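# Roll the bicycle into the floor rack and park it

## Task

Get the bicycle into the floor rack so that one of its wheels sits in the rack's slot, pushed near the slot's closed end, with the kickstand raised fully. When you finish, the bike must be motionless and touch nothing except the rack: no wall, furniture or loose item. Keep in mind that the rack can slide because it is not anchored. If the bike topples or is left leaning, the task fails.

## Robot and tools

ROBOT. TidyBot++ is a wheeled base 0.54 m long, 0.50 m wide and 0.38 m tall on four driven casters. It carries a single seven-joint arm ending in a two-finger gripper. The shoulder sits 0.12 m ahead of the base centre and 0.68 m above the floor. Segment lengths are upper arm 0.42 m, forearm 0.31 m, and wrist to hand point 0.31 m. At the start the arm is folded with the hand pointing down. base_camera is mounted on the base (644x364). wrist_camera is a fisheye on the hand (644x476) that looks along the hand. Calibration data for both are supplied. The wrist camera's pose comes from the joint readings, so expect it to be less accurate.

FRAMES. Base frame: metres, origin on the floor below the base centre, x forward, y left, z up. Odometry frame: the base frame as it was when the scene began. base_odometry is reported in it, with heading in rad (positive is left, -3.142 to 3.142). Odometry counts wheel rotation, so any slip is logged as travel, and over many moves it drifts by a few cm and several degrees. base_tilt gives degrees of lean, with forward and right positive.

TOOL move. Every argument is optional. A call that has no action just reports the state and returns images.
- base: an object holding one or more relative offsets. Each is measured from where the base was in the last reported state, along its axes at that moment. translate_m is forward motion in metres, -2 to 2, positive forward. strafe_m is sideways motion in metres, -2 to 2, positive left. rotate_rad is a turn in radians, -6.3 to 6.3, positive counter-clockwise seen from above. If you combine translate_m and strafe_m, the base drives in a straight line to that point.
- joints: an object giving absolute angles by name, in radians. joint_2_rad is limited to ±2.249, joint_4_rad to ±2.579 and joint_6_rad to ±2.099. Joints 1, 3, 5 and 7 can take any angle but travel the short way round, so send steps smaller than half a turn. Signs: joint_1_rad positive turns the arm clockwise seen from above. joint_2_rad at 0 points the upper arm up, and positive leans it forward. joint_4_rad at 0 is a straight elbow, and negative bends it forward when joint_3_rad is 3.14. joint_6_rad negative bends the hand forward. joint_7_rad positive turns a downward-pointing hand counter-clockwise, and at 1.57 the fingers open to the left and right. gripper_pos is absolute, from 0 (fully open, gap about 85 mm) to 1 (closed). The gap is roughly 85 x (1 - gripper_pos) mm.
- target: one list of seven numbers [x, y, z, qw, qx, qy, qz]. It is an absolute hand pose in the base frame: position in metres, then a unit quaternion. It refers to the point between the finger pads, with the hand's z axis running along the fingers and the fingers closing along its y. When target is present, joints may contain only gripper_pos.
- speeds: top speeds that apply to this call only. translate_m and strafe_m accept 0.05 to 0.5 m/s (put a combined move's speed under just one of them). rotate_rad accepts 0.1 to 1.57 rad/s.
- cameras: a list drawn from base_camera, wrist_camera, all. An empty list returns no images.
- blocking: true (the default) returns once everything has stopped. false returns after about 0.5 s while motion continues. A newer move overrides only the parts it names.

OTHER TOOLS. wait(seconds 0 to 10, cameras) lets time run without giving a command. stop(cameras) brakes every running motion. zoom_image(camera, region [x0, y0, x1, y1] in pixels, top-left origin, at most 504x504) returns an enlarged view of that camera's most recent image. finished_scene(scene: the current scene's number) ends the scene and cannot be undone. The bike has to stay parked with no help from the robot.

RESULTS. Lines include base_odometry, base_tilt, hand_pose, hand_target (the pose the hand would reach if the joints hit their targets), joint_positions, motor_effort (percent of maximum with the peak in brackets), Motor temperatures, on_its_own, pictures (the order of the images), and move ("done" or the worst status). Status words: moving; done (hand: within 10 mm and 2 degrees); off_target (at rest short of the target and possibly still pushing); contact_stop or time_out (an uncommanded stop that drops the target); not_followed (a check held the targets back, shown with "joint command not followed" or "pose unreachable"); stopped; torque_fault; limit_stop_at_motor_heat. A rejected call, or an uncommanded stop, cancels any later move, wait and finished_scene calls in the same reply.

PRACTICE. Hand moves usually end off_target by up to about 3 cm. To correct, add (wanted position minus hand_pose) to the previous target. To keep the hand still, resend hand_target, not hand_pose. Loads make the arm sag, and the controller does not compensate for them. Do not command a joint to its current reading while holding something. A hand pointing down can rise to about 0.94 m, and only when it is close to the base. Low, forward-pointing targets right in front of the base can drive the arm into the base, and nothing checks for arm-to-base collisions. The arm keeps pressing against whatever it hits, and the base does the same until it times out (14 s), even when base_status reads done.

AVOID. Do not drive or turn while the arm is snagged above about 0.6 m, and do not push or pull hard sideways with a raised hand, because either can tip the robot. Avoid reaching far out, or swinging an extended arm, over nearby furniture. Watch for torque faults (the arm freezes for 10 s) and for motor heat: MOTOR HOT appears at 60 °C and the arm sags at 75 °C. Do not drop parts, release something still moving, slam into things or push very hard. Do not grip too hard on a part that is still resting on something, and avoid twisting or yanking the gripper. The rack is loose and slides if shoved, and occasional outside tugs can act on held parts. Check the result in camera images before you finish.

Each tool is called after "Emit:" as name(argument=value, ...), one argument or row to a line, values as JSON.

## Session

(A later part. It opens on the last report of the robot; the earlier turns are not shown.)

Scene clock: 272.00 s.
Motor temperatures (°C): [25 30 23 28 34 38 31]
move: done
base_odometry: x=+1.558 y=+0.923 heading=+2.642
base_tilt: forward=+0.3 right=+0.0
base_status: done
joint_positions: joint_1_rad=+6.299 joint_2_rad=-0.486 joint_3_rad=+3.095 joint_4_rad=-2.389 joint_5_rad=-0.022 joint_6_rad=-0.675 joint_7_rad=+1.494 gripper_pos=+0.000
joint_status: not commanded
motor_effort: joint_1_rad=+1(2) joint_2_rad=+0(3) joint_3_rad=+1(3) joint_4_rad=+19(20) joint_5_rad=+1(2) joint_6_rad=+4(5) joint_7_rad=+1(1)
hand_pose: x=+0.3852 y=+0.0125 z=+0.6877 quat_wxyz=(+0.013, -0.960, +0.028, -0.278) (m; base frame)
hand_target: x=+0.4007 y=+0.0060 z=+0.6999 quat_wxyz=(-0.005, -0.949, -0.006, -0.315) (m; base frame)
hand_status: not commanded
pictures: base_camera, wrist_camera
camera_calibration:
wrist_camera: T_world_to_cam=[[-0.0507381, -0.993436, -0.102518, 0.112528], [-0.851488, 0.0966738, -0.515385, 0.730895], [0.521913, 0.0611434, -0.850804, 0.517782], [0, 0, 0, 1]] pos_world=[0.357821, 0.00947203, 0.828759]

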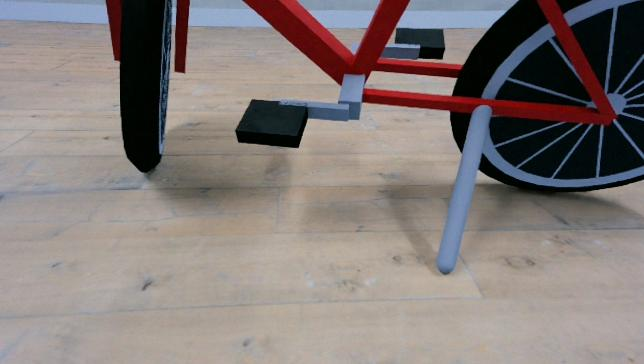

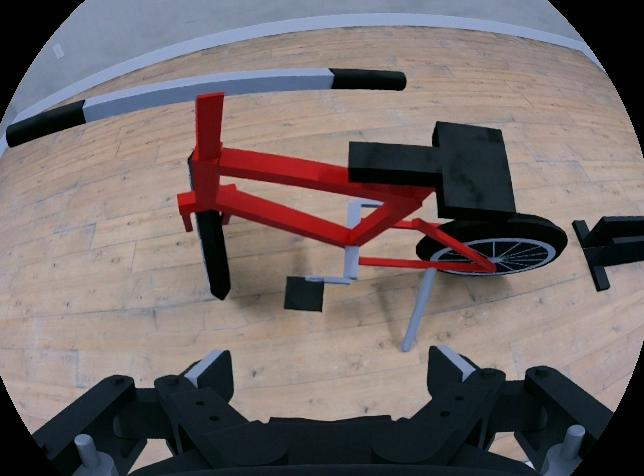

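Emit:
move(
  base={"strafe_m": -0.08, "translate_m": 0.13},
)

Emit:
move(
  target=[0.44, 0.0, 0.66, -0.0998, 0.6681, -0.7291, 0.109],
)

Scene clock: 273.80 s.
Motor temperatures (°C): [25 30 23 28 34 38 31]
move: done
base_odometry: x=+1.482 y=+1.055 heading=+2.642
base_tilt: forward=+0.3 right=+0.0
base_status: done
joint_positions: joint_1_rad=+6.299 joint_2_rad=-0.490 joint_3_rad=+3.095 joint_4_rad=-2.390 joint_5_rad=-0.022 joint_6_rad=-0.670 joint_7_rad=+1.494 gripper_pos=+0.000
joint_status: not commanded
motor_effort: joint_1_rad=+1(1) joint_2_rad=+0(3) joint_3_rad=+1(2) joint_4_rad=+19(20) joint_5_rad=+1(2) joint_6_rad=+5(5) joint_7_rad=+1(1)
hand_pose: x=+0.3862 y=+0.0125 z=+0.6893 quat_wxyz=(+0.013, -0.959, +0.028, -0.281) (m; base frame)
hand_target: x=+0.4007 y=+0.0060 z=+0.6999 quat_wxyz=(-0.005, -0.949, -0.006, -0.315) (m; base frame)
hand_status: not commanded
pictures: base_camera, wrist_camera
camera_calibration:
wrist_camera: T_world_to_cam=[[-0.0498807, -0.993439, -0.102912, 0.11269], [-0.847245, 0.09665, -0.522336, 0.735717], [0.528855, 0.0611373, -0.846507, 0.513008], [0, 0, 0, 1]] pos_world=[0.357646, 0.00947917, 0.830153]

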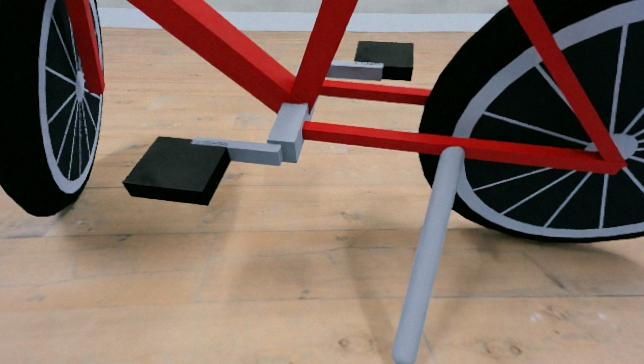

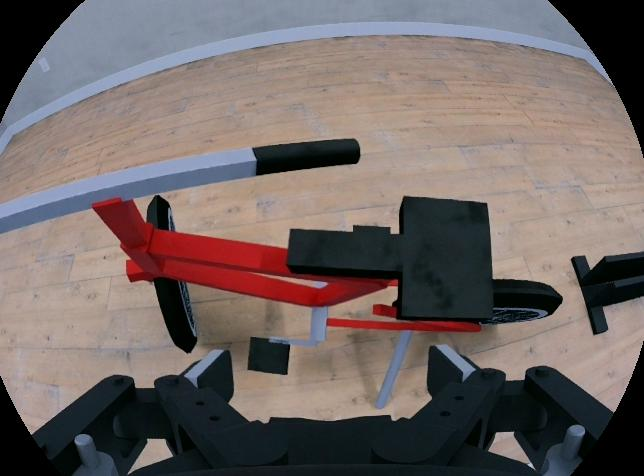

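Scene clock: 276.10 s.
Motor temperatures (°C): [25 30 23 28 34 38 31]
move: off_target
base_odometry: x=+1.482 y=+1.055 heading=+2.642
base_tilt: forward=+0.3 right=+0.0
base_status: not commanded
joint_positions: joint_1_rad=+6.453 joint_2_rad=-0.134 joint_3_rad=+2.979 joint_4_rad=-2.167 joint_5_rad=-0.022 joint_6_rad=-0.738 joint_7_rad=-0.047 gripper_pos=+0.000
joint_status: not commanded
motor_effort: joint_1_rad=+1(1) joint_2_rad=-11(12) joint_3_rad=+0(1) joint_4_rad=+17(20) joint_5_rad=+1(2) joint_6_rad=+2(5) joint_7_rad=+1(1)
hand_pose: x=+0.4548 y=+0.0029 z=+0.6673 quat_wxyz=(+0.131, -0.672, +0.717, -0.128) (m; base frame)
hand_target: x=+0.4400 y=+0.0000 z=+0.6600 quat_wxyz=(+0.100, -0.668, +0.729, -0.109) (m; base frame)
hand_status: off_target (0.017 m and 4.4 deg from the pose sent, 0.063 m and 92.2 deg at the start)
pictures: base_camera, wrist_camera
camera_calibration:
wrist_camera: T_world_to_cam=[[-0.908556, 0.0999651, -0.405627, 0.693599], [0.0895067, 0.994982, 0.0447246, -0.0237974], [0.408062, 0.00432851, -0.912944, 0.558157], [0, 0, 0, 1]] pos_world=[0.404541, -0.0480737, 0.791972]

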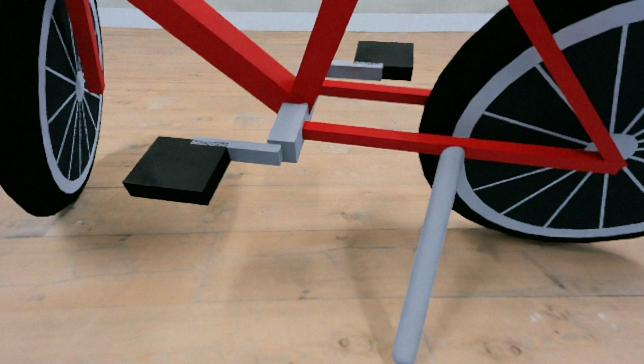

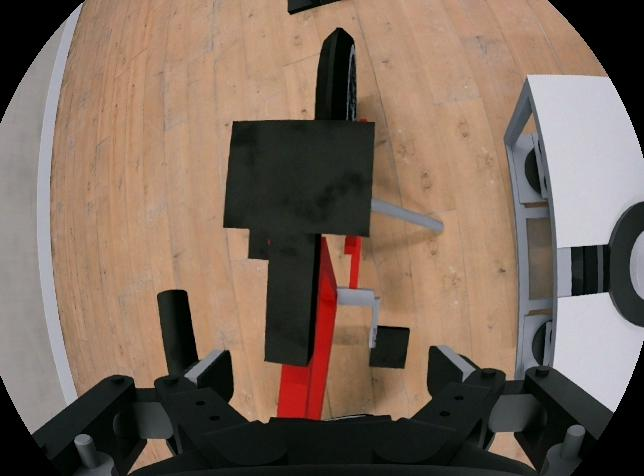

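Emit:
move(
  target=[0.49, -0.03, 0.59, -0.0998, 0.6681, -0.7291, 0.109],
  joints={"gripper_pos": 0.15},
  cameras=["wrist_camera"],
)

Scene clock: 278.83 s.
Motor temperatures (°C): [25 30 23 28 34 38 31]
move: off_target
base_odometry: x=+1.482 y=+1.055 heading=+2.642
base_tilt: forward=+0.2 right=+0.0
base_status: not commanded
joint_positions: joint_1_rad=+6.144 joint_2_rad=+0.090 joint_3_rad=+3.379 joint_4_rad=-2.186 joint_5_rad=-0.022 joint_6_rad=-0.610 joint_7_rad=+0.020 gripper_pos=+0.150
joint_status: all done
motor_effort: joint_1_rad=+1(1) joint_2_rad=-17(17) joint_3_rad=+0(1) joint_4_rad=+14(17) joint_5_rad=+2(2) joint_6_rad=+2(3) joint_7_rad=+1(1)
hand_pose: x=+0.4766 y=-0.0311 z=+0.5966 quat_wxyz=(+0.083, -0.669, +0.732, -0.098) (m; base frame)
hand_target: x=+0.4900 y=-0.0300 z=+0.5900 quat_wxyz=(+0.100, -0.668, +0.729, -0.109) (m; base frame)
hand_status: off_target (0.015 m and 2.3 deg from the pose sent, 0.091 m and 4.4 deg at the start)
pictures: wrist_camera
camera_calibration:
wrist_camera: T_world_to_cam=[[-0.944753, 0.121767, -0.304327, 0.645654], [0.122346, 0.992338, 0.017243, 0.0119081], [0.304094, -0.0209426, -0.952412, 0.557148], [0, 0, 0, 1]] pos_world=[0.439101, -0.078768, 0.726919]

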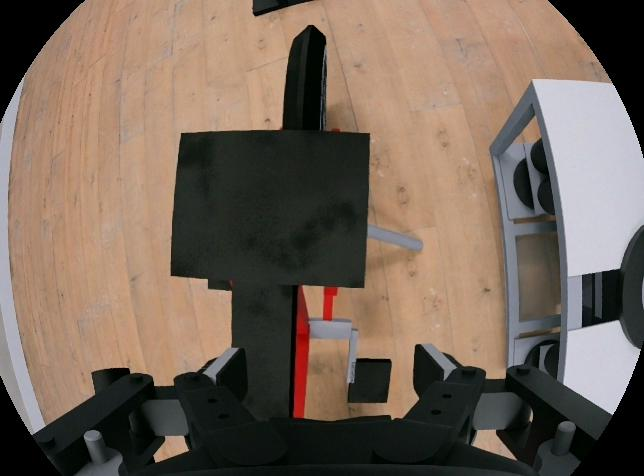

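Emit:
move(
  base={"translate_m": 0.025},
  cameras=[],
)

Emit:
move(
  target=[0.512, -0.025, 0.54, -0.0998, 0.6681, -0.7291, 0.109],
  cameras=["wrist_camera"],
)

Scene clock: 279.87 s.
Motor temperatures (°C): [25 30 23 28 34 38 31]
move: done
base_odometry: x=+1.460 y=+1.068 heading=+2.642
base_tilt: forward=+0.2 right=+0.0
base_status: done
joint_positions: joint_1_rad=+6.143 joint_2_rad=+0.100 joint_3_rad=+3.380 joint_4_rad=-2.193 joint_5_rad=-0.022 joint_6_rad=-0.603 joint_7_rad=+0.021 gripper_pos=+0.150
joint_status: not commanded
motor_effort: joint_1_rad=+1(2) joint_2_rad=-16(19) joint_3_rad=+1(1) joint_4_rad=+14(16) joint_5_rad=+1(2) joint_6_rad=+2(3) joint_7_rad=+1(1)
hand_pose: x=+0.4744 y=-0.0311 z=+0.5913 quat_wxyz=(+0.079, -0.669, +0.733, -0.096) (m; base frame)
hand_target: x=+0.4900 y=-0.0300 z=+0.5900 quat_wxyz=(+0.100, -0.668, +0.729, -0.109) (m; base frame)
hand_status: not commanded
pictures: none
No camera images: "cameras" was empty.

Scene clock: 281.40 s.
Motor temperatures (°C): [25 30 23 28 34 38 31]
move: off_target
base_odometry: x=+1.460 y=+1.068 heading=+2.642
base_tilt: forward=+0.3 right=+0.0
base_status: not commanded
joint_positions: joint_1_rad=+5.975 joint_2_rad=+0.261 joint_3_rad=+3.585 joint_4_rad=-2.218 joint_5_rad=-0.310 joint_6_rad=-0.456 joint_7_rad=+0.296 gripper_pos=+0.150
joint_status: not commanded
motor_effort: joint_1_rad=+1(1) joint_2_rad=-20(21) joint_3_rad=+1(2) joint_4_rad=+13(15) joint_5_rad=+1(2) joint_6_rad=+2(2) joint_7_rad=+1(1)
hand_pose: x=+0.4989 y=-0.0172 z=+0.5437 quat_wxyz=(+0.090, -0.675, +0.728, -0.085) (m; base frame)
hand_target: x=+0.5120 y=-0.0250 z=+0.5401 quat_wxyz=(+0.100, -0.668, +0.729, -0.109) (m; base frame)
hand_status: off_target (0.016 m and 3.0 deg from the pose sent, 0.064 m and 2.8 deg at the start)
pictures: wrist_camera
camera_calibration:
wrist_camera: T_world_to_cam=[[-0.949226, 0.111695, -0.294098, 0.645387], [0.103838, 0.993696, 0.0422483, -0.00804089], [0.296963, 0.00956463, -0.954841, 0.505702], [0, 0, 0, 1]] pos_world=[0.463279, -0.0689334, 0.673012]

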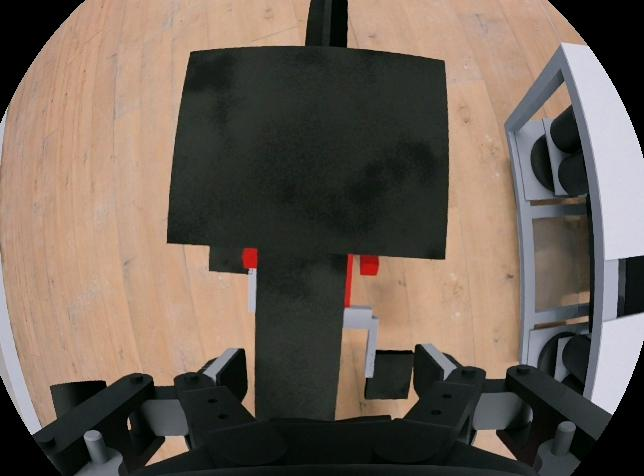

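Emit:
move(
  target=[0.530, -0.028, 0.53, -0.0998, 0.6681, -0.7291, 0.109],
  cameras=["wrist_camera"],
)

Emit:
move(
  target=[0.540, -0.028, 0.49, -0.0998, 0.6681, -0.7291, 0.109],
  cameras=["wrist_camera"],
)

Scene clock: 282.40 s.
Motor temperatures (°C): [25 30 23 28 34 38 31]
move: off_target
base_odometry: x=+1.460 y=+1.068 heading=+2.642
base_tilt: forward=+0.2 right=-0.1
base_status: not commanded
joint_positions: joint_1_rad=+5.977 joint_2_rad=+0.319 joint_3_rad=+3.585 joint_4_rad=-2.202 joint_5_rad=-0.389 joint_6_rad=-0.447 joint_7_rad=+0.373 gripper_pos=+0.150
joint_status: not commanded
motor_effort: joint_1_rad=+1(1) joint_2_rad=-21(23) joint_3_rad=+2(2) joint_4_rad=+12(13) joint_5_rad=+1(1) joint_6_rad=+2(2) joint_7_rad=+1(1)
hand_pose: x=+0.5060 y=-0.0123 z=+0.5285 quat_wxyz=(+0.086, -0.680, +0.725, -0.076) (m; base frame)
hand_target: x=+0.5300 y=-0.0280 z=+0.5300 quat_wxyz=(+0.100, -0.668, +0.729, -0.109) (m; base frame)
hand_status: off_target (0.029 m and 4.3 deg from the pose sent, 0.036 m and 3.0 deg at the start)
pictures: wrist_camera
camera_calibration:
wrist_camera: T_world_to_cam=[[-0.955756, 0.10184, -0.275969, 0.640752], [0.0924796, 0.994616, 0.0467591, -0.00957061], [0.279245, 0.0191689, -0.960029, 0.500895], [0, 0, 0, 1]] pos_world=[0.473415, -0.0653369, 0.658149]

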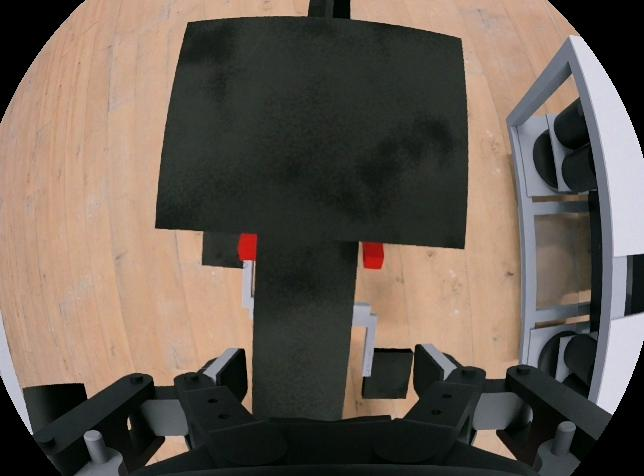

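Scene clock: 283.67 s.
Motor temperatures (°C): [25 30 23 28 34 38 31]
move: off_target
base_odometry: x=+1.460 y=+1.068 heading=+2.642
base_tilt: forward=+0.2 right=+0.0
base_status: not commanded
joint_positions: joint_1_rad=+6.054 joint_2_rad=+0.431 joint_3_rad=+3.530 joint_4_rad=-2.204 joint_5_rad=-0.596 joint_6_rad=-0.335 joint_7_rad=+0.568 gripper_pos=+0.150
joint_status: not commanded
motor_effort: joint_1_rad=+1(1) joint_2_rad=-24(26) joint_3_rad=+2(2) joint_4_rad=+11(12) joint_5_rad=+1(1) joint_6_rad=+2(2) joint_7_rad=+1(1)
hand_pose: x=+0.5258 y=-0.0215 z=+0.4935 quat_wxyz=(+0.092, -0.671, +0.731, -0.085) (m; base frame)
hand_target: x=+0.5400 y=-0.0280 z=+0.4900 quat_wxyz=(+0.100, -0.668, +0.729, -0.109) (m; base frame)
hand_status: off_target (0.016 m and 2.9 deg from the pose sent, 0.054 m and 4.3 deg at the start)
pictures: wrist_camera
camera_calibration:
wrist_camera: T_world_to_cam=[[-0.94744, 0.121304, -0.296044, 0.656946], [0.112287, 0.992548, 0.0473383, -0.011364], [0.29958, 0.0116082, -0.954, 0.448087], [0, 0, 0, 1]] pos_world=[0.489455, -0.0736121, 0.622498]

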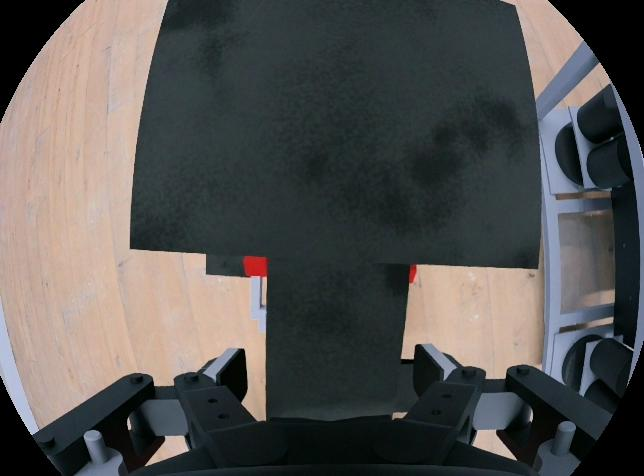

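Emit:
move(
  target=[0.540, -0.036, 0.483, -0.0998, 0.6681, -0.7291, 0.109],
  cameras=["wrist_camera"],
)

Scene clock: 284.60 s.
Motor temperatures (°C): [25 30 23 28 34 38 31]
move: off_target
base_odometry: x=+1.460 y=+1.068 heading=+2.642
base_tilt: forward=+0.2 right=+0.0
base_status: not commanded
joint_positions: joint_1_rad=+6.113 joint_2_rad=+0.440 joint_3_rad=+3.486 joint_4_rad=-2.204 joint_5_rad=-0.633 joint_6_rad=-0.312 joint_7_rad=+0.627 gripper_pos=+0.150
joint_status: not commanded
motor_effort: joint_1_rad=+1(1) joint_2_rad=-24(25) joint_3_rad=+2(3) joint_4_rad=+10(11) joint_5_rad=+1(1) joint_6_rad=+2(2) joint_7_rad=+1(1)
hand_pose: x=+0.5302 y=-0.0279 z=+0.4903 quat_wxyz=(+0.099, -0.672, +0.729, -0.087) (m; base frame)
hand_target: x=+0.5400 y=-0.0360 z=+0.4830 quat_wxyz=(+0.100, -0.668, +0.729, -0.109) (m; base frame)
hand_status: off_target (0.015 m and 2.5 deg from the pose sent, 0.023 m and 2.9 deg at the start)
pictures: wrist_camera
camera_calibration:
wrist_camera: T_world_to_cam=[[-0.943879, 0.119357, -0.307971, 0.664835], [0.108127, 0.992705, 0.0533433, -0.00607643], [0.312091, 0.0170498, -0.949899, 0.435274], [0, 0, 0, 1]] pos_world=[0.492336, -0.0807421, 0.61854]

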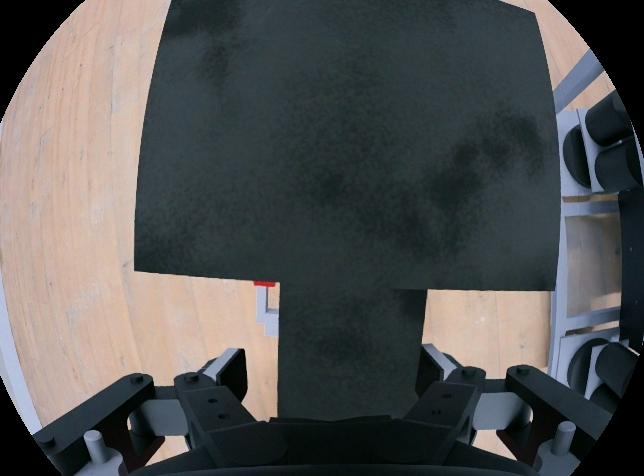

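Emit:
move(
  target=[0.534, -0.034, 0.480, -0.0998, 0.6681, -0.7291, 0.109],
  cameras=["wrist_camera"],
)

Emit:
move(
  joints={"gripper_pos": 0.5},
  cameras=["wrist_camera"],
)

Scene clock: 285.37 s.
Motor temperatures (°C): [25 30 23 28 34 38 31]
move: off_target
base_odometry: x=+1.460 y=+1.068 heading=+2.642
base_tilt: forward=+0.3 right=+0.0
base_status: not commanded
joint_positions: joint_1_rad=+6.122 joint_2_rad=+0.440 joint_3_rad=+3.466 joint_4_rad=-2.223 joint_5_rad=-0.658 joint_6_rad=-0.284 joint_7_rad=+0.650 gripper_pos=+0.150
joint_status: not commanded
motor_effort: joint_1_rad=+1(1) joint_2_rad=-24(25) joint_3_rad=+2(2) joint_4_rad=+10(11) joint_5_rad=+0(1) joint_6_rad=+1(2) joint_7_rad=+1(1)
hand_pose: x=+0.5269 y=-0.0257 z=+0.4873 quat_wxyz=(+0.101, -0.672, +0.728, -0.089) (m; base frame)
hand_target: x=+0.5340 y=-0.0340 z=+0.4800 quat_wxyz=(+0.100, -0.668, +0.729, -0.109) (m; base frame)
hand_status: off_target (0.013 m and 2.3 deg from the pose sent, 0.013 m and 2.5 deg at the start)
pictures: wrist_camera
camera_calibration:
wrist_camera: T_world_to_cam=[[-0.942234, 0.118479, -0.313301, 0.662221], [0.107012, 0.992811, 0.0536119, -0.00733188], [0.3174, 0.016988, -0.948139, 0.429731], [0, 0, 0, 1]] pos_world=[0.488355, -0.0784804, 0.615312]

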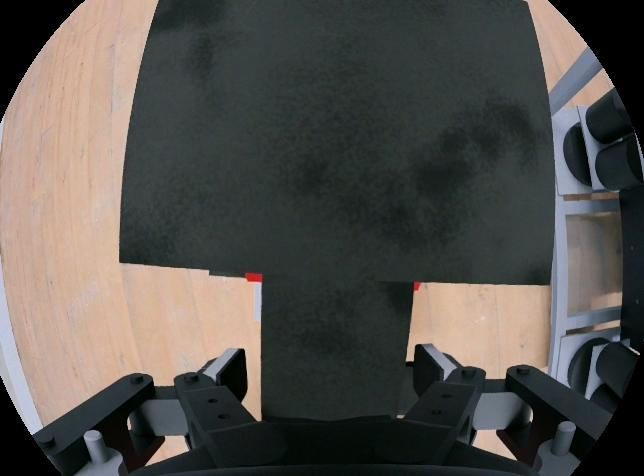

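Scene clock: 286.27 s.
Motor temperatures (°C): [25 30 23 28 34 38 31]
move: done
base_odometry: x=+1.460 y=+1.067 heading=+2.642
base_tilt: forward=+0.2 right=+0.0
base_status: not commanded
joint_positions: joint_1_rad=+6.127 joint_2_rad=+0.432 joint_3_rad=+3.465 joint_4_rad=-2.229 joint_5_rad=-0.684 joint_6_rad=-0.281 joint_7_rad=+0.652 gripper_pos=+0.497
joint_status: all done
motor_effort: joint_1_rad=+1(1) joint_2_rad=-19(24) joint_3_rad=+1(2) joint_4_rad=+9(13) joint_5_rad=+2(6) joint_6_rad=+3(5) joint_7_rad=+2(6)
hand_pose: x=+0.5271 y=-0.0260 z=+0.4898 quat_wxyz=(+0.107, -0.661, +0.737, -0.090) (m; base frame)
hand_target: x=+0.5340 y=-0.0340 z=+0.4800 quat_wxyz=(+0.100, -0.668, +0.729, -0.109) (m; base frame)
hand_status: not commanded
pictures: wrist_camera
camera_calibration:
wrist_camera: T_world_to_cam=[[-0.935773, 0.147206, -0.320405, 0.664066], [0.132832, 0.988912, 0.0663934, -0.0271482], [0.326626, 0.0195691, -0.944951, 0.425695], [0, 0, 0, 1]] pos_world=[0.485978, -0.0792375, 0.616834]

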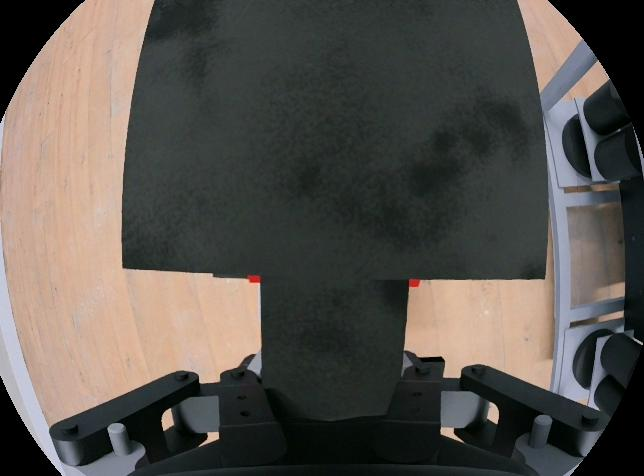

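Emit:
move(
  joints={"gripper_pos": 1.0},
  cameras=["wrist_camera", "base_camera"],
)

Scene clock: 287.27 s.
Motor temperatures (°C): [25 30 23 28 34 38 31]
move: off_target
base_odometry: x=+1.460 y=+1.067 heading=+2.642
base_tilt: forward=+0.2 right=+0.0
base_status: not commanded
joint_positions: joint_1_rad=+6.130 joint_2_rad=+0.432 joint_3_rad=+3.465 joint_4_rad=-2.230 joint_5_rad=-0.699 joint_6_rad=-0.281 joint_7_rad=+0.652 gripper_pos=+0.512
joint_status: gripper_pos off_target (ended at +0.512, target +1.000)
motor_effort: joint_1_rad=+0(1) joint_2_rad=-18(20) joint_3_rad=+1(2) joint_4_rad=+11(12) joint_5_rad=+5(6) joint_6_rad=+4(4) joint_7_rad=+5(6)
hand_pose: x=+0.5274 y=-0.0262 z=+0.4899 quat_wxyz=(+0.109, -0.654, +0.743, -0.088) (m; base frame)
hand_target: x=+0.5340 y=-0.0340 z=+0.4800 quat_wxyz=(+0.100, -0.668, +0.729, -0.109) (m; base frame)
hand_status: not commanded
pictures: base_camera, wrist_camera
camera_calibration:
wrist_camera: T_world_to_cam=[[-0.93263, 0.16456, -0.321125, 0.663493], [0.148624, 0.986143, 0.0737043, -0.0390012], [0.328805, 0.0210118, -0.944164, 0.424235], [0, 0, 0, 1]] pos_world=[0.485099, -0.0796376, 0.616486]

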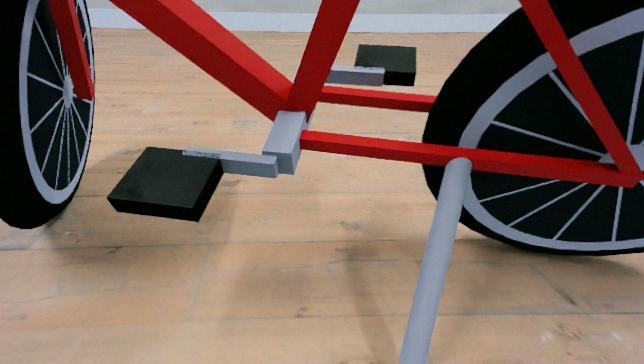

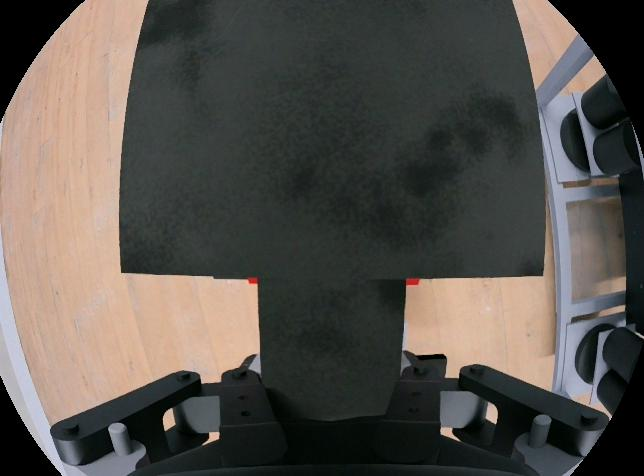

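Emit:
move(
  target=[0.562, -0.032, 0.52, -0.0574, 0.6569, -0.7490, 0.0655],
  cameras=["base_camera"],
)

Emit:
move(
  target=[0.604, -0.032, 0.56, -0.0173, 0.6591, -0.7515, 0.0197],
  cameras=["base_camera", "wrist_camera"],
)

Scene clock: 289.20 s.
Motor temperatures (°C): [25 30 23 28 34 38 31]
move: off_target
base_odometry: x=+1.460 y=+1.067 heading=+2.642
base_tilt: forward=+0.3 right=+0.0
base_status: not commanded
joint_positions: joint_1_rad=+6.031 joint_2_rad=+0.496 joint_3_rad=+3.573 joint_4_rad=-2.031 joint_5_rad=-0.446 joint_6_rad=-0.524 joint_7_rad=+0.328 gripper_pos=+0.538
joint_status: not commanded
motor_effort: joint_1_rad=+0(1) joint_2_rad=-37(38) joint_3_rad=+4(4) joint_4_rad=+18(19) joint_5_rad=+3(6) joint_6_rad=+2(7) joint_7_rad=+3(6)
hand_pose: x=+0.5533 y=-0.0241 z=+0.4978 quat_wxyz=(+0.064, -0.645, +0.759, -0.056) (m; base frame)
hand_target: x=+0.5620 y=-0.0320 z=+0.5200 quat_wxyz=(+0.057, -0.657, +0.749, -0.066) (m; base frame)
hand_status: off_target (0.025 m and 2.2 deg from the pose sent, 0.046 m and 6.6 deg at the start)
pictures: base_camera

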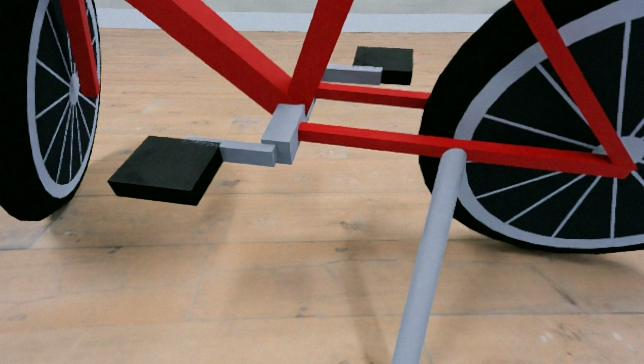

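Scene clock: 290.63 s.
Motor temperatures (°C): [25 30 23 28 34 38 31]
move: off_target
base_odometry: x=+1.460 y=+1.067 heading=+2.642
base_tilt: forward=+0.3 right=+0.0
base_status: not commanded
joint_positions: joint_1_rad=+6.075 joint_2_rad=+0.625 joint_3_rad=+3.568 joint_4_rad=-1.716 joint_5_rad=-0.331 joint_6_rad=-0.818 joint_7_rad=+0.208 gripper_pos=+0.545
joint_status: not commanded
motor_effort: joint_1_rad=-2(3) joint_2_rad=-56(56) joint_3_rad=+5(6) joint_4_rad=+21(21) joint_5_rad=+5(5) joint_6_rad=-7(7) joint_7_rad=+1(3)
hand_pose: x=+0.6055 y=-0.0358 z=+0.5066 quat_wxyz=(+0.016, -0.650, +0.760, -0.021) (m; base frame)
hand_target: x=+0.6040 y=-0.0320 z=+0.5600 quat_wxyz=(+0.017, -0.659, +0.752, -0.020) (m; base frame)
hand_status: off_target (0.054 m and 1.4 deg from the pose sent, 0.081 m and 7.0 deg at the start)
pictures: base_camera, wrist_camera
camera_calibration:
wrist_camera: T_world_to_cam=[[-0.976334, 0.1898, -0.103672, 0.66056], [0.189201, 0.981813, 0.015679, -0.0377115], [0.104762, -0.00430682, -0.994488, 0.574778], [0, 0, 0, 1]] pos_world=[0.591847, -0.0858733, 0.640682]

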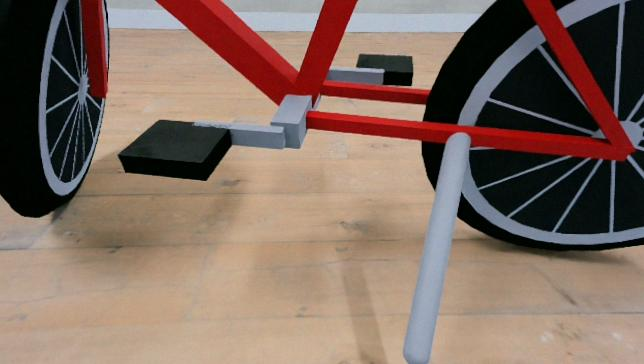

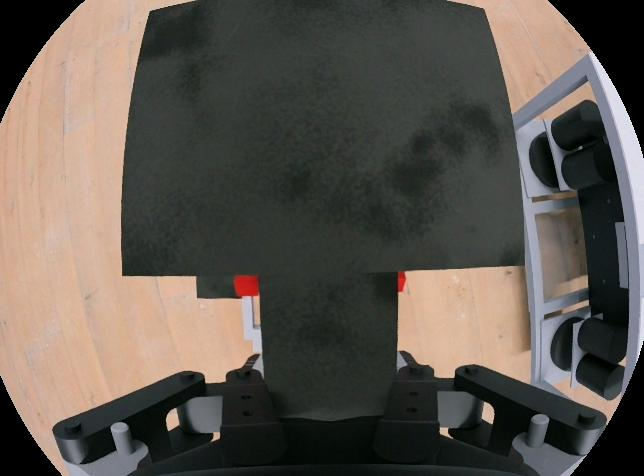

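Emit:
move(
  target=[0.604, -0.032, 0.63, -0.0287, 0.6587, -0.7511, 0.0328],
  cameras=["base_camera"],
)

Emit:
move(
  target=[0.604, -0.032, 0.68, -0.0400, 0.6583, -0.7506, 0.0460],
  cameras=["base_camera", "wrist_camera"],
)

Scene clock: 292.13 s.
Motor temperatures (°C): [25 30 23 28 34 38 31]
move: off_target
base_odometry: x=+1.460 y=+1.067 heading=+2.642
base_tilt: forward=+0.3 right=+0.0
base_status: not commanded
joint_positions: joint_1_rad=+6.119 joint_2_rad=+0.630 joint_3_rad=+3.536 joint_4_rad=-1.678 joint_5_rad=-0.215 joint_6_rad=-0.948 joint_7_rad=+0.104 gripper_pos=+0.556
joint_status: not commanded
motor_effort: joint_1_rad=-5(7) joint_2_rad=-72(76) joint_3_rad=+3(6) joint_4_rad=+29(31) joint_5_rad=+2(7) joint_6_rad=-10(12) joint_7_rad=+3(5)
hand_pose: x=+0.5751 y=-0.0555 z=+0.5115 quat_wxyz=(-0.042, -0.634, +0.772, +0.007) (m; base frame)
hand_target: x=+0.6040 y=-0.0320 z=+0.6300 quat_wxyz=(+0.029, -0.659, +0.751, -0.033) (m; base frame)
hand_status: off_target (0.124 m and 10.0 deg from the pose sent, 0.123 m and 2.4 deg at the start)
pictures: base_camera

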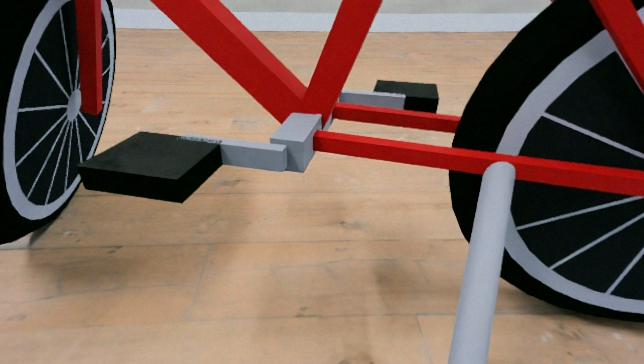

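Scene clock: 293.20 s.
Motor temperatures (°C): [25 30 23 28 34 38 31]
move: off_target
base_odometry: x=+1.460 y=+1.067 heading=+2.642
base_tilt: forward=+0.3 right=+0.0
base_status: not commanded
joint_positions: joint_1_rad=+6.122 joint_2_rad=+0.608 joint_3_rad=+3.504 joint_4_rad=-1.631 joint_5_rad=-0.176 joint_6_rad=-1.026 joint_7_rad=+0.073 gripper_pos=+0.566
joint_status: not commanded
motor_effort: joint_1_rad=-3(7) joint_2_rad=-80(83) joint_3_rad=+4(5) joint_4_rad=+34(35) joint_5_rad=+2(3) joint_6_rad=-11(13) joint_7_rad=+3(4)
hand_pose: x=+0.5768 y=-0.0461 z=+0.5318 quat_wxyz=(-0.048, -0.642, +0.765, +0.013) (m; base frame)
hand_target: x=+0.6040 y=-0.0320 z=+0.6800 quat_wxyz=(+0.040, -0.658, +0.750, -0.046) (m; base frame)
hand_status: off_target (0.151 m and 12.4 deg from the pose sent, 0.173 m and 11.7 deg at the start)
pictures: base_camera, wrist_camera
camera_calibration:
wrist_camera: T_world_to_cam=[[-0.977321, 0.209761, 0.0290591, 0.567998], [0.208497, 0.977152, -0.0412764, -0.00355102], [-0.0370533, -0.0342816, -0.998725, 0.685441], [0, 0, 0, 1]] pos_world=[0.581254, -0.0921757, 0.667915]

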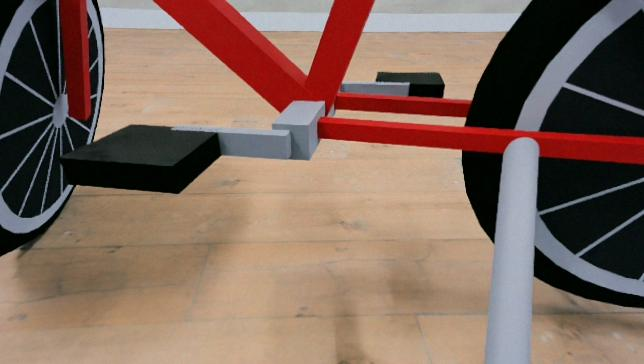

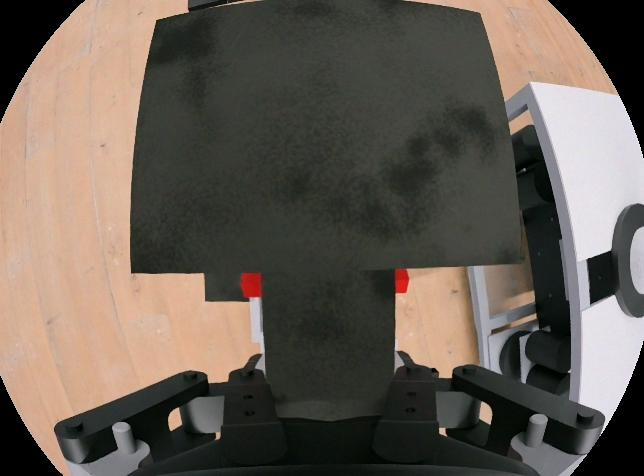

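Emit:
move(
  target=[0.640, -0.02, 0.69, -0.0804, 0.6544, -0.7462, 0.0917],
  cameras=["base_camera", "wrist_camera"],
)

Scene clock: 294.17 s.
Motor temperatures (°C): [25 30 23 28 34 38 31]
move: off_target
base_odometry: x=+1.460 y=+1.067 heading=+2.642
base_tilt: forward=+0.3 right=+0.0
base_status: not commanded
joint_positions: joint_1_rad=+6.095 joint_2_rad=+0.601 joint_3_rad=+3.504 joint_4_rad=-1.626 joint_5_rad=-0.169 joint_6_rad=-1.017 joint_7_rad=+0.041 gripper_pos=+0.566
joint_status: not commanded
motor_effort: joint_1_rad=-4(6) joint_2_rad=-81(82) joint_3_rad=+4(5) joint_4_rad=+35(37) joint_5_rad=+2(2) joint_6_rad=-10(14) joint_7_rad=+3(4)
hand_pose: x=+0.5837 y=-0.0360 z=+0.5359 quat_wxyz=(-0.043, -0.642, +0.766, +0.003) (m; base frame)
hand_target: x=+0.6400 y=-0.0200 z=+0.6900 quat_wxyz=(+0.080, -0.654, +0.746, -0.092) (m; base frame)
hand_status: off_target (0.165 m and 18.0 deg from the pose sent, 0.172 m and 19.2 deg at the start)
pictures: base_camera, wrist_camera
camera_calibration:
wrist_camera: T_world_to_cam=[[-0.97782, 0.209326, 0.00716848, 0.584526], [0.208788, 0.976881, -0.0459391, -0.0124495], [-0.016619, -0.0434235, -0.998919, 0.677968], [0, 0, 0, 1]] pos_world=[0.585428, -0.0807552, 0.672473]

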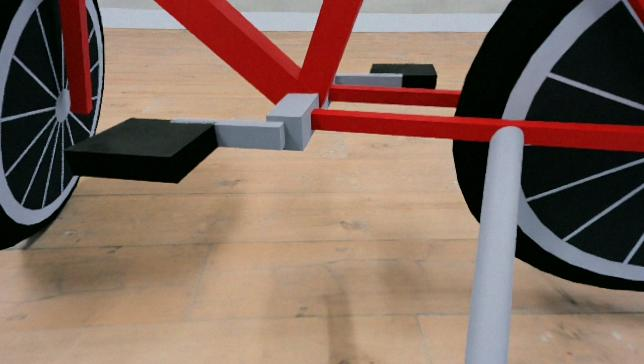

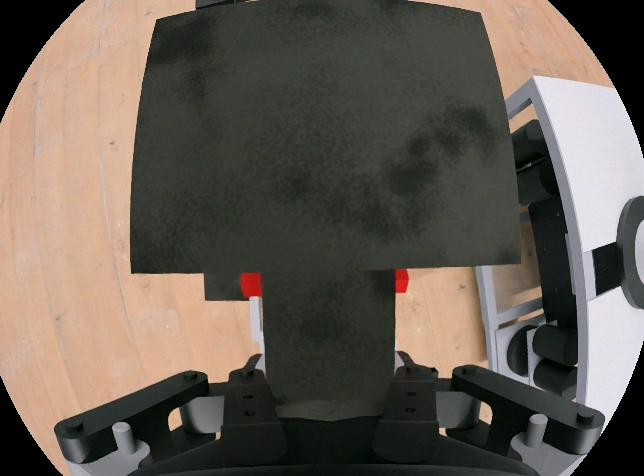

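Emit:
move(
  target=[0.656, -0.02, 0.70, -0.1347, 0.6621, -0.7225, 0.1470],
  cameras=["base_camera", "wrist_camera"],
)

Scene clock: 297.10 s.
Motor temperatures (°C): [25 30 23 28 34 38 31]
move: off_target
base_odometry: x=+1.460 y=+1.067 heading=+2.642
base_tilt: forward=+0.3 right=-0.1
base_status: not commanded
joint_positions: joint_1_rad=+6.080 joint_2_rad=+0.543 joint_3_rad=+3.502 joint_4_rad=-1.741 joint_5_rad=-0.167 joint_6_rad=-0.896 joint_7_rad=+0.041 gripper_pos=+0.568
joint_status: not commanded
motor_effort: joint_1_rad=-2(4) joint_2_rad=-79(81) joint_3_rad=+5(5) joint_4_rad=+38(39) joint_5_rad=+1(3) joint_6_rad=-4(10) joint_7_rad=+2(3)
hand_pose: x=+0.5711 y=-0.0337 z=+0.5332 quat_wxyz=(-0.020, -0.643, +0.765, -0.017) (m; base frame)
hand_target: x=+0.6560 y=-0.0200 z=+0.7000 quat_wxyz=(+0.135, -0.662, +0.722, -0.147) (m; base frame)
hand_status: off_target (0.188 m and 23.8 deg from the pose sent, 0.180 m and 27.3 deg at the start)
pictures: base_camera, wrist_camera
camera_calibration:
wrist_camera: T_world_to_cam=[[-0.977123, 0.206084, -0.0525337, 0.603005], [0.20806, 0.977476, -0.0353697, -0.0173375], [0.0440613, -0.0454907, -0.997993, 0.639936], [0, 0, 0, 1]] pos_world=[0.564621, -0.0782116, 0.669717]

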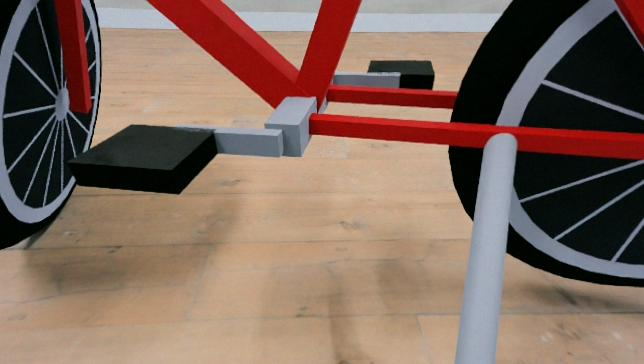

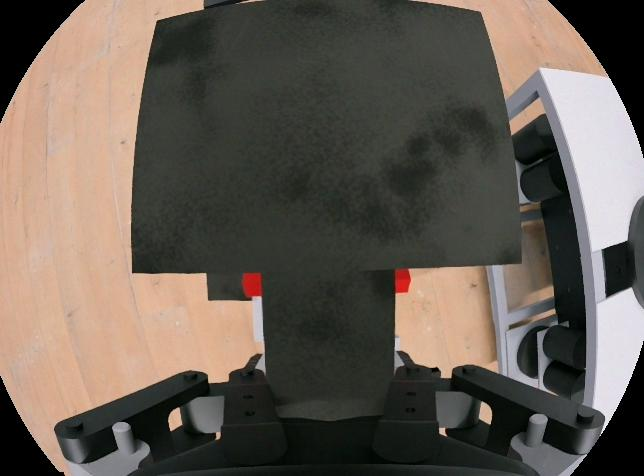

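Emit:
move(
  target=[0.69, -0.02, 0.72, -0.1814, 0.6769, -0.6892, 0.1846],
  cameras=["base_camera", "wrist_camera"],
)

Scene clock: 298.70 s.
Motor temperatures (°C): [25 31 23 28 34 38 31]
move: off_target
base_odometry: x=+1.460 y=+1.067 heading=+2.642
base_tilt: forward=+0.3 right=+0.0
base_status: not commanded
joint_positions: joint_1_rad=+6.095 joint_2_rad=+0.540 joint_3_rad=+3.488 joint_4_rad=-1.753 joint_5_rad=-0.184 joint_6_rad=-0.813 joint_7_rad=+0.144 gripper_pos=+0.571
joint_status: not commanded
motor_effort: joint_1_rad=-3(5) joint_2_rad=-83(85) joint_3_rad=+4(6) joint_4_rad=+41(42) joint_5_rad=+1(4) joint_6_rad=+3(5) joint_7_rad=+2(6)
hand_pose: x=+0.5913 y=-0.0353 z=+0.5316 quat_wxyz=(+0.007, -0.676, +0.735, -0.040) (m; base frame)
hand_target: x=+0.6900 y=-0.0200 z=+0.7200 quat_wxyz=(+0.181, -0.677, +0.689, -0.185) (m; base frame)
hand_status: off_target (0.213 m and 26.5 deg from the pose sent, 0.222 m and 31.6 deg at the start)
pictures: base_camera, wrist_camera
camera_calibration:
wrist_camera: T_world_to_cam=[[-0.985894, 0.115881, -0.120768, 0.661335], [0.11953, 0.992555, -0.0233978, 0.0264687], [0.117158, -0.0375033, -0.992405, 0.591547], [0, 0, 0, 1]] pos_world=[0.579538, -0.080723, 0.667541]

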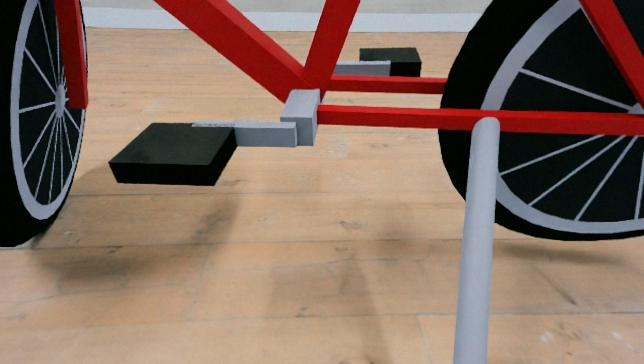

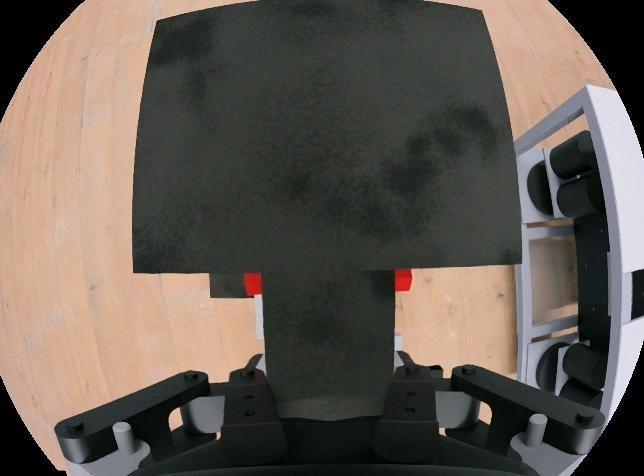

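Emit:
move(
  base={"strafe_m": -0.22},
  speeds={"strafe_m": 0.12},
  cameras=["base_camera", "wrist_camera"],
)

Scene clock: 301.80 s.
Motor temperatures (°C): [25 31 23 28 34 38 31]
move: done
base_odometry: x=+1.565 y=+1.261 heading=+2.642
base_tilt: forward=+0.3 right=+0.0
base_status: done
joint_positions: joint_1_rad=+6.048 joint_2_rad=+0.552 joint_3_rad=+3.425 joint_4_rad=-1.783 joint_5_rad=-0.185 joint_6_rad=-0.812 joint_7_rad=+0.169 gripper_pos=+0.572
joint_status: not commanded
motor_effort: joint_1_rad=+6(10) joint_2_rad=-87(89) joint_3_rad=+12(16) joint_4_rad=+44(46) joint_5_rad=+2(5) joint_6_rad=+7(9) joint_7_rad=-2(4)
hand_pose: x=+0.5733 y=+0.0152 z=+0.5157 quat_wxyz=(+0.002, -0.719, +0.695, -0.012) (m; base frame)
hand_target: x=+0.6900 y=-0.0200 z=+0.7200 quat_wxyz=(+0.181, -0.677, +0.689, -0.185) (m; base frame)
hand_status: not commanded
pictures: base_camera, wrist_camera
camera_calibration:
wrist_camera: T_world_to_cam=[[-0.997476, 0.00109103, -0.0709894, 0.61852], [0.000817047, 0.999992, 0.00388838, 0.0320151], [0.0709931, 0.00382056, -0.997469, 0.608219], [0, 0, 0, 1]] pos_world=[0.573754, -0.0350134, 0.650463]

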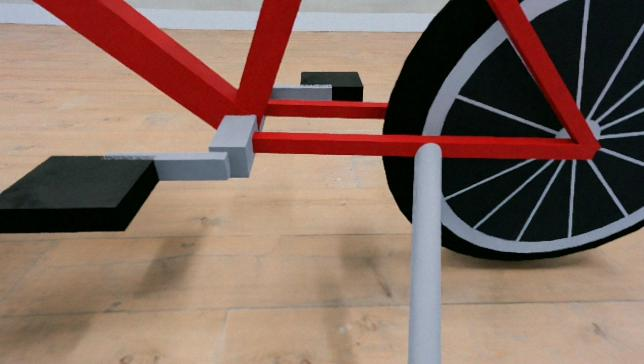

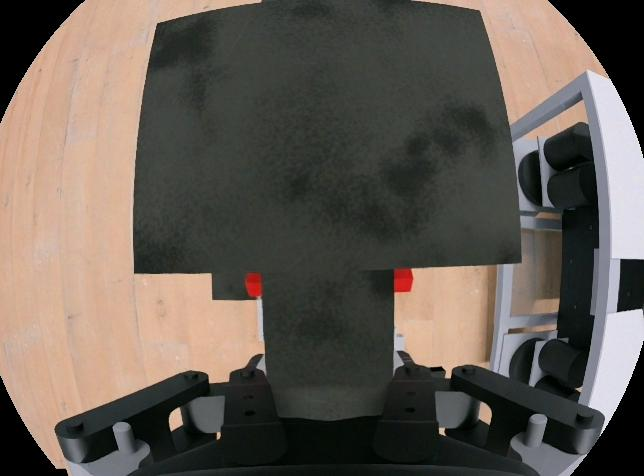

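Emit:
move(
  target=[0.69, -0.04, 0.73, -0.1698, 0.6337, -0.7290, 0.1953],
  cameras=["base_camera", "wrist_camera"],
)

Scene clock: 303.87 s.
Motor temperatures (°C): [25 31 23 28 34 38 31]
move: off_target
base_odometry: x=+1.565 y=+1.261 heading=+2.642
base_tilt: forward=+0.3 right=+0.0
base_status: not commanded
joint_positions: joint_1_rad=+6.011 joint_2_rad=+0.554 joint_3_rad=+3.440 joint_4_rad=-1.774 joint_5_rad=-0.167 joint_6_rad=-0.815 joint_7_rad=+0.080 gripper_pos=+0.572
joint_status: not commanded
motor_effort: joint_1_rad=+8(9) joint_2_rad=-88(89) joint_3_rad=+15(16) joint_4_rad=+44(46) joint_5_rad=+5(9) joint_6_rad=+7(9) joint_7_rad=-3(5)
hand_pose: x=+0.5767 y=+0.0220 z=+0.5181 quat_wxyz=(-0.002, -0.702, +0.712, -0.021) (m; base frame)
hand_target: x=+0.6900 y=-0.0400 z=+0.7300 quat_wxyz=(+0.170, -0.634, +0.729, -0.195) (m; base frame)
hand_status: off_target (0.248 m and 29.3 deg from the pose sent, 0.250 m and 30.5 deg at the start)
pictures: base_camera, wrist_camera
camera_calibration:
wrist_camera: T_world_to_cam=[[-0.995659, 0.0497541, -0.0786568, 0.623882], [0.0510239, 0.998596, -0.0142156, 0.00568624], [0.0778391, -0.0181672, -0.9968, 0.606507], [0, 0, 0, 1]] pos_world=[0.573674, -0.0257004, 0.65372]

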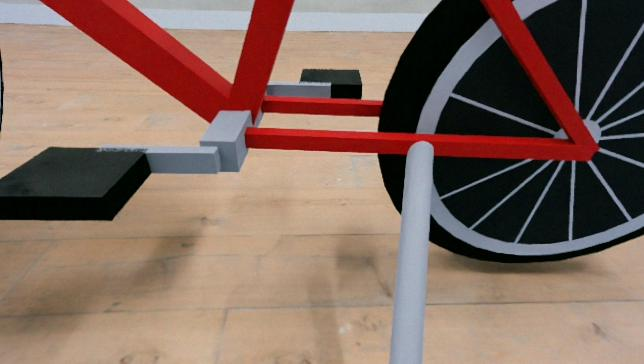

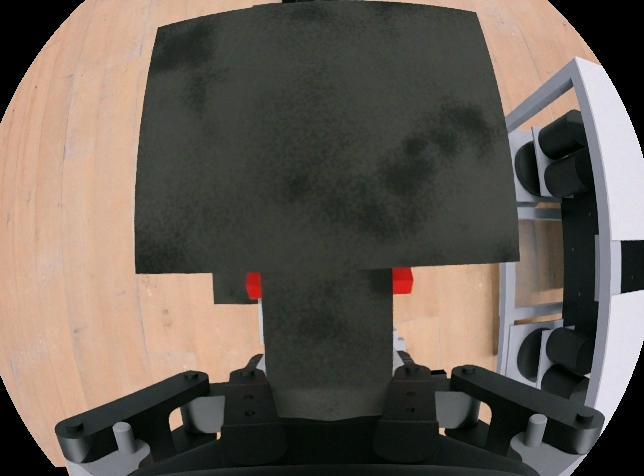

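Emit:
move(
  target=[0.60, 0.01, 0.61, -0.0862, 0.694, -0.708, 0.0880],
  cameras=["base_camera"],
)

Emit:
move(
  target=[0.57, 0.015, 0.55, -0.0862, 0.694, -0.708, 0.0880],
  cameras=["base_camera"],
)

Scene clock: 306.17 s.
Motor temperatures (°C): [25 32 23 28 34 38 31]
move: off_target
base_odometry: x=+1.565 y=+1.261 heading=+2.642
base_tilt: forward=+0.3 right=+0.0
base_status: not commanded
joint_positions: joint_1_rad=+5.996 joint_2_rad=+0.519 joint_3_rad=+3.467 joint_4_rad=-1.863 joint_5_rad=-0.167 joint_6_rad=-0.770 joint_7_rad=+0.100 gripper_pos=+0.573
joint_status: not commanded
motor_effort: joint_1_rad=+1(7) joint_2_rad=-63(88) joint_3_rad=+6(15) joint_4_rad=+25(45) joint_5_rad=+4(7) joint_6_rad=-8(8) joint_7_rad=+0(3)
hand_pose: x=+0.5503 y=+0.0127 z=+0.5141 quat_wxyz=(-0.008, -0.701, +0.712, -0.022) (m; base frame)
hand_target: x=+0.6000 y=+0.0100 z=+0.6100 quat_wxyz=(+0.086, -0.695, +0.709, -0.088) (m; base frame)
hand_status: off_target (0.108 m and 13.2 deg from the pose sent, 0.096 m and 12.8 deg at the start)
pictures: base_camera

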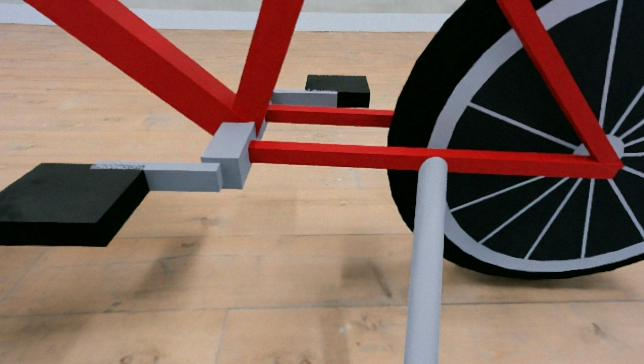

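Scene clock: 307.60 s.
Motor temperatures (°C): [25 32 23 28 34 38 31]
move: off_target
base_odometry: x=+1.565 y=+1.261 heading=+2.642
base_tilt: forward=+0.2 right=+0.0
base_status: not commanded
joint_positions: joint_1_rad=+5.927 joint_2_rad=+0.451 joint_3_rad=+3.552 joint_4_rad=-2.019 joint_5_rad=-0.244 joint_6_rad=-0.641 joint_7_rad=+0.186 gripper_pos=+0.573
joint_status: not commanded
motor_effort: joint_1_rad=+1(1) joint_2_rad=-37(62) joint_3_rad=+3(6) joint_4_rad=+18(25) joint_5_rad=+0(4) joint_6_rad=+1(8) joint_7_rad=+1(1)
hand_pose: x=+0.5219 y=+0.0114 z=+0.5120 quat_wxyz=(+0.016, -0.701, +0.712, -0.038) (m; base frame)
hand_target: x=+0.5700 y=+0.0150 z=+0.5500 quat_wxyz=(+0.086, -0.695, +0.709, -0.088) (m; base frame)
hand_status: off_target (0.061 m and 9.9 deg from the pose sent, 0.041 m and 13.2 deg at the start)
pictures: base_camera

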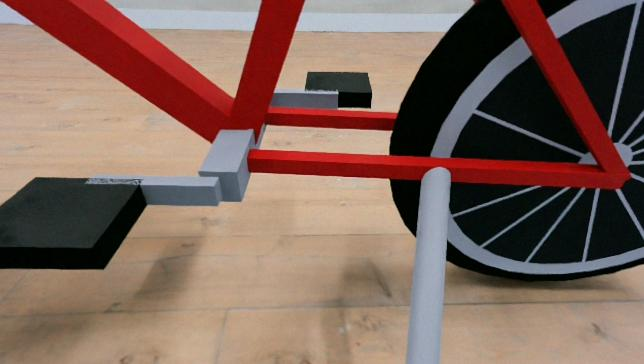

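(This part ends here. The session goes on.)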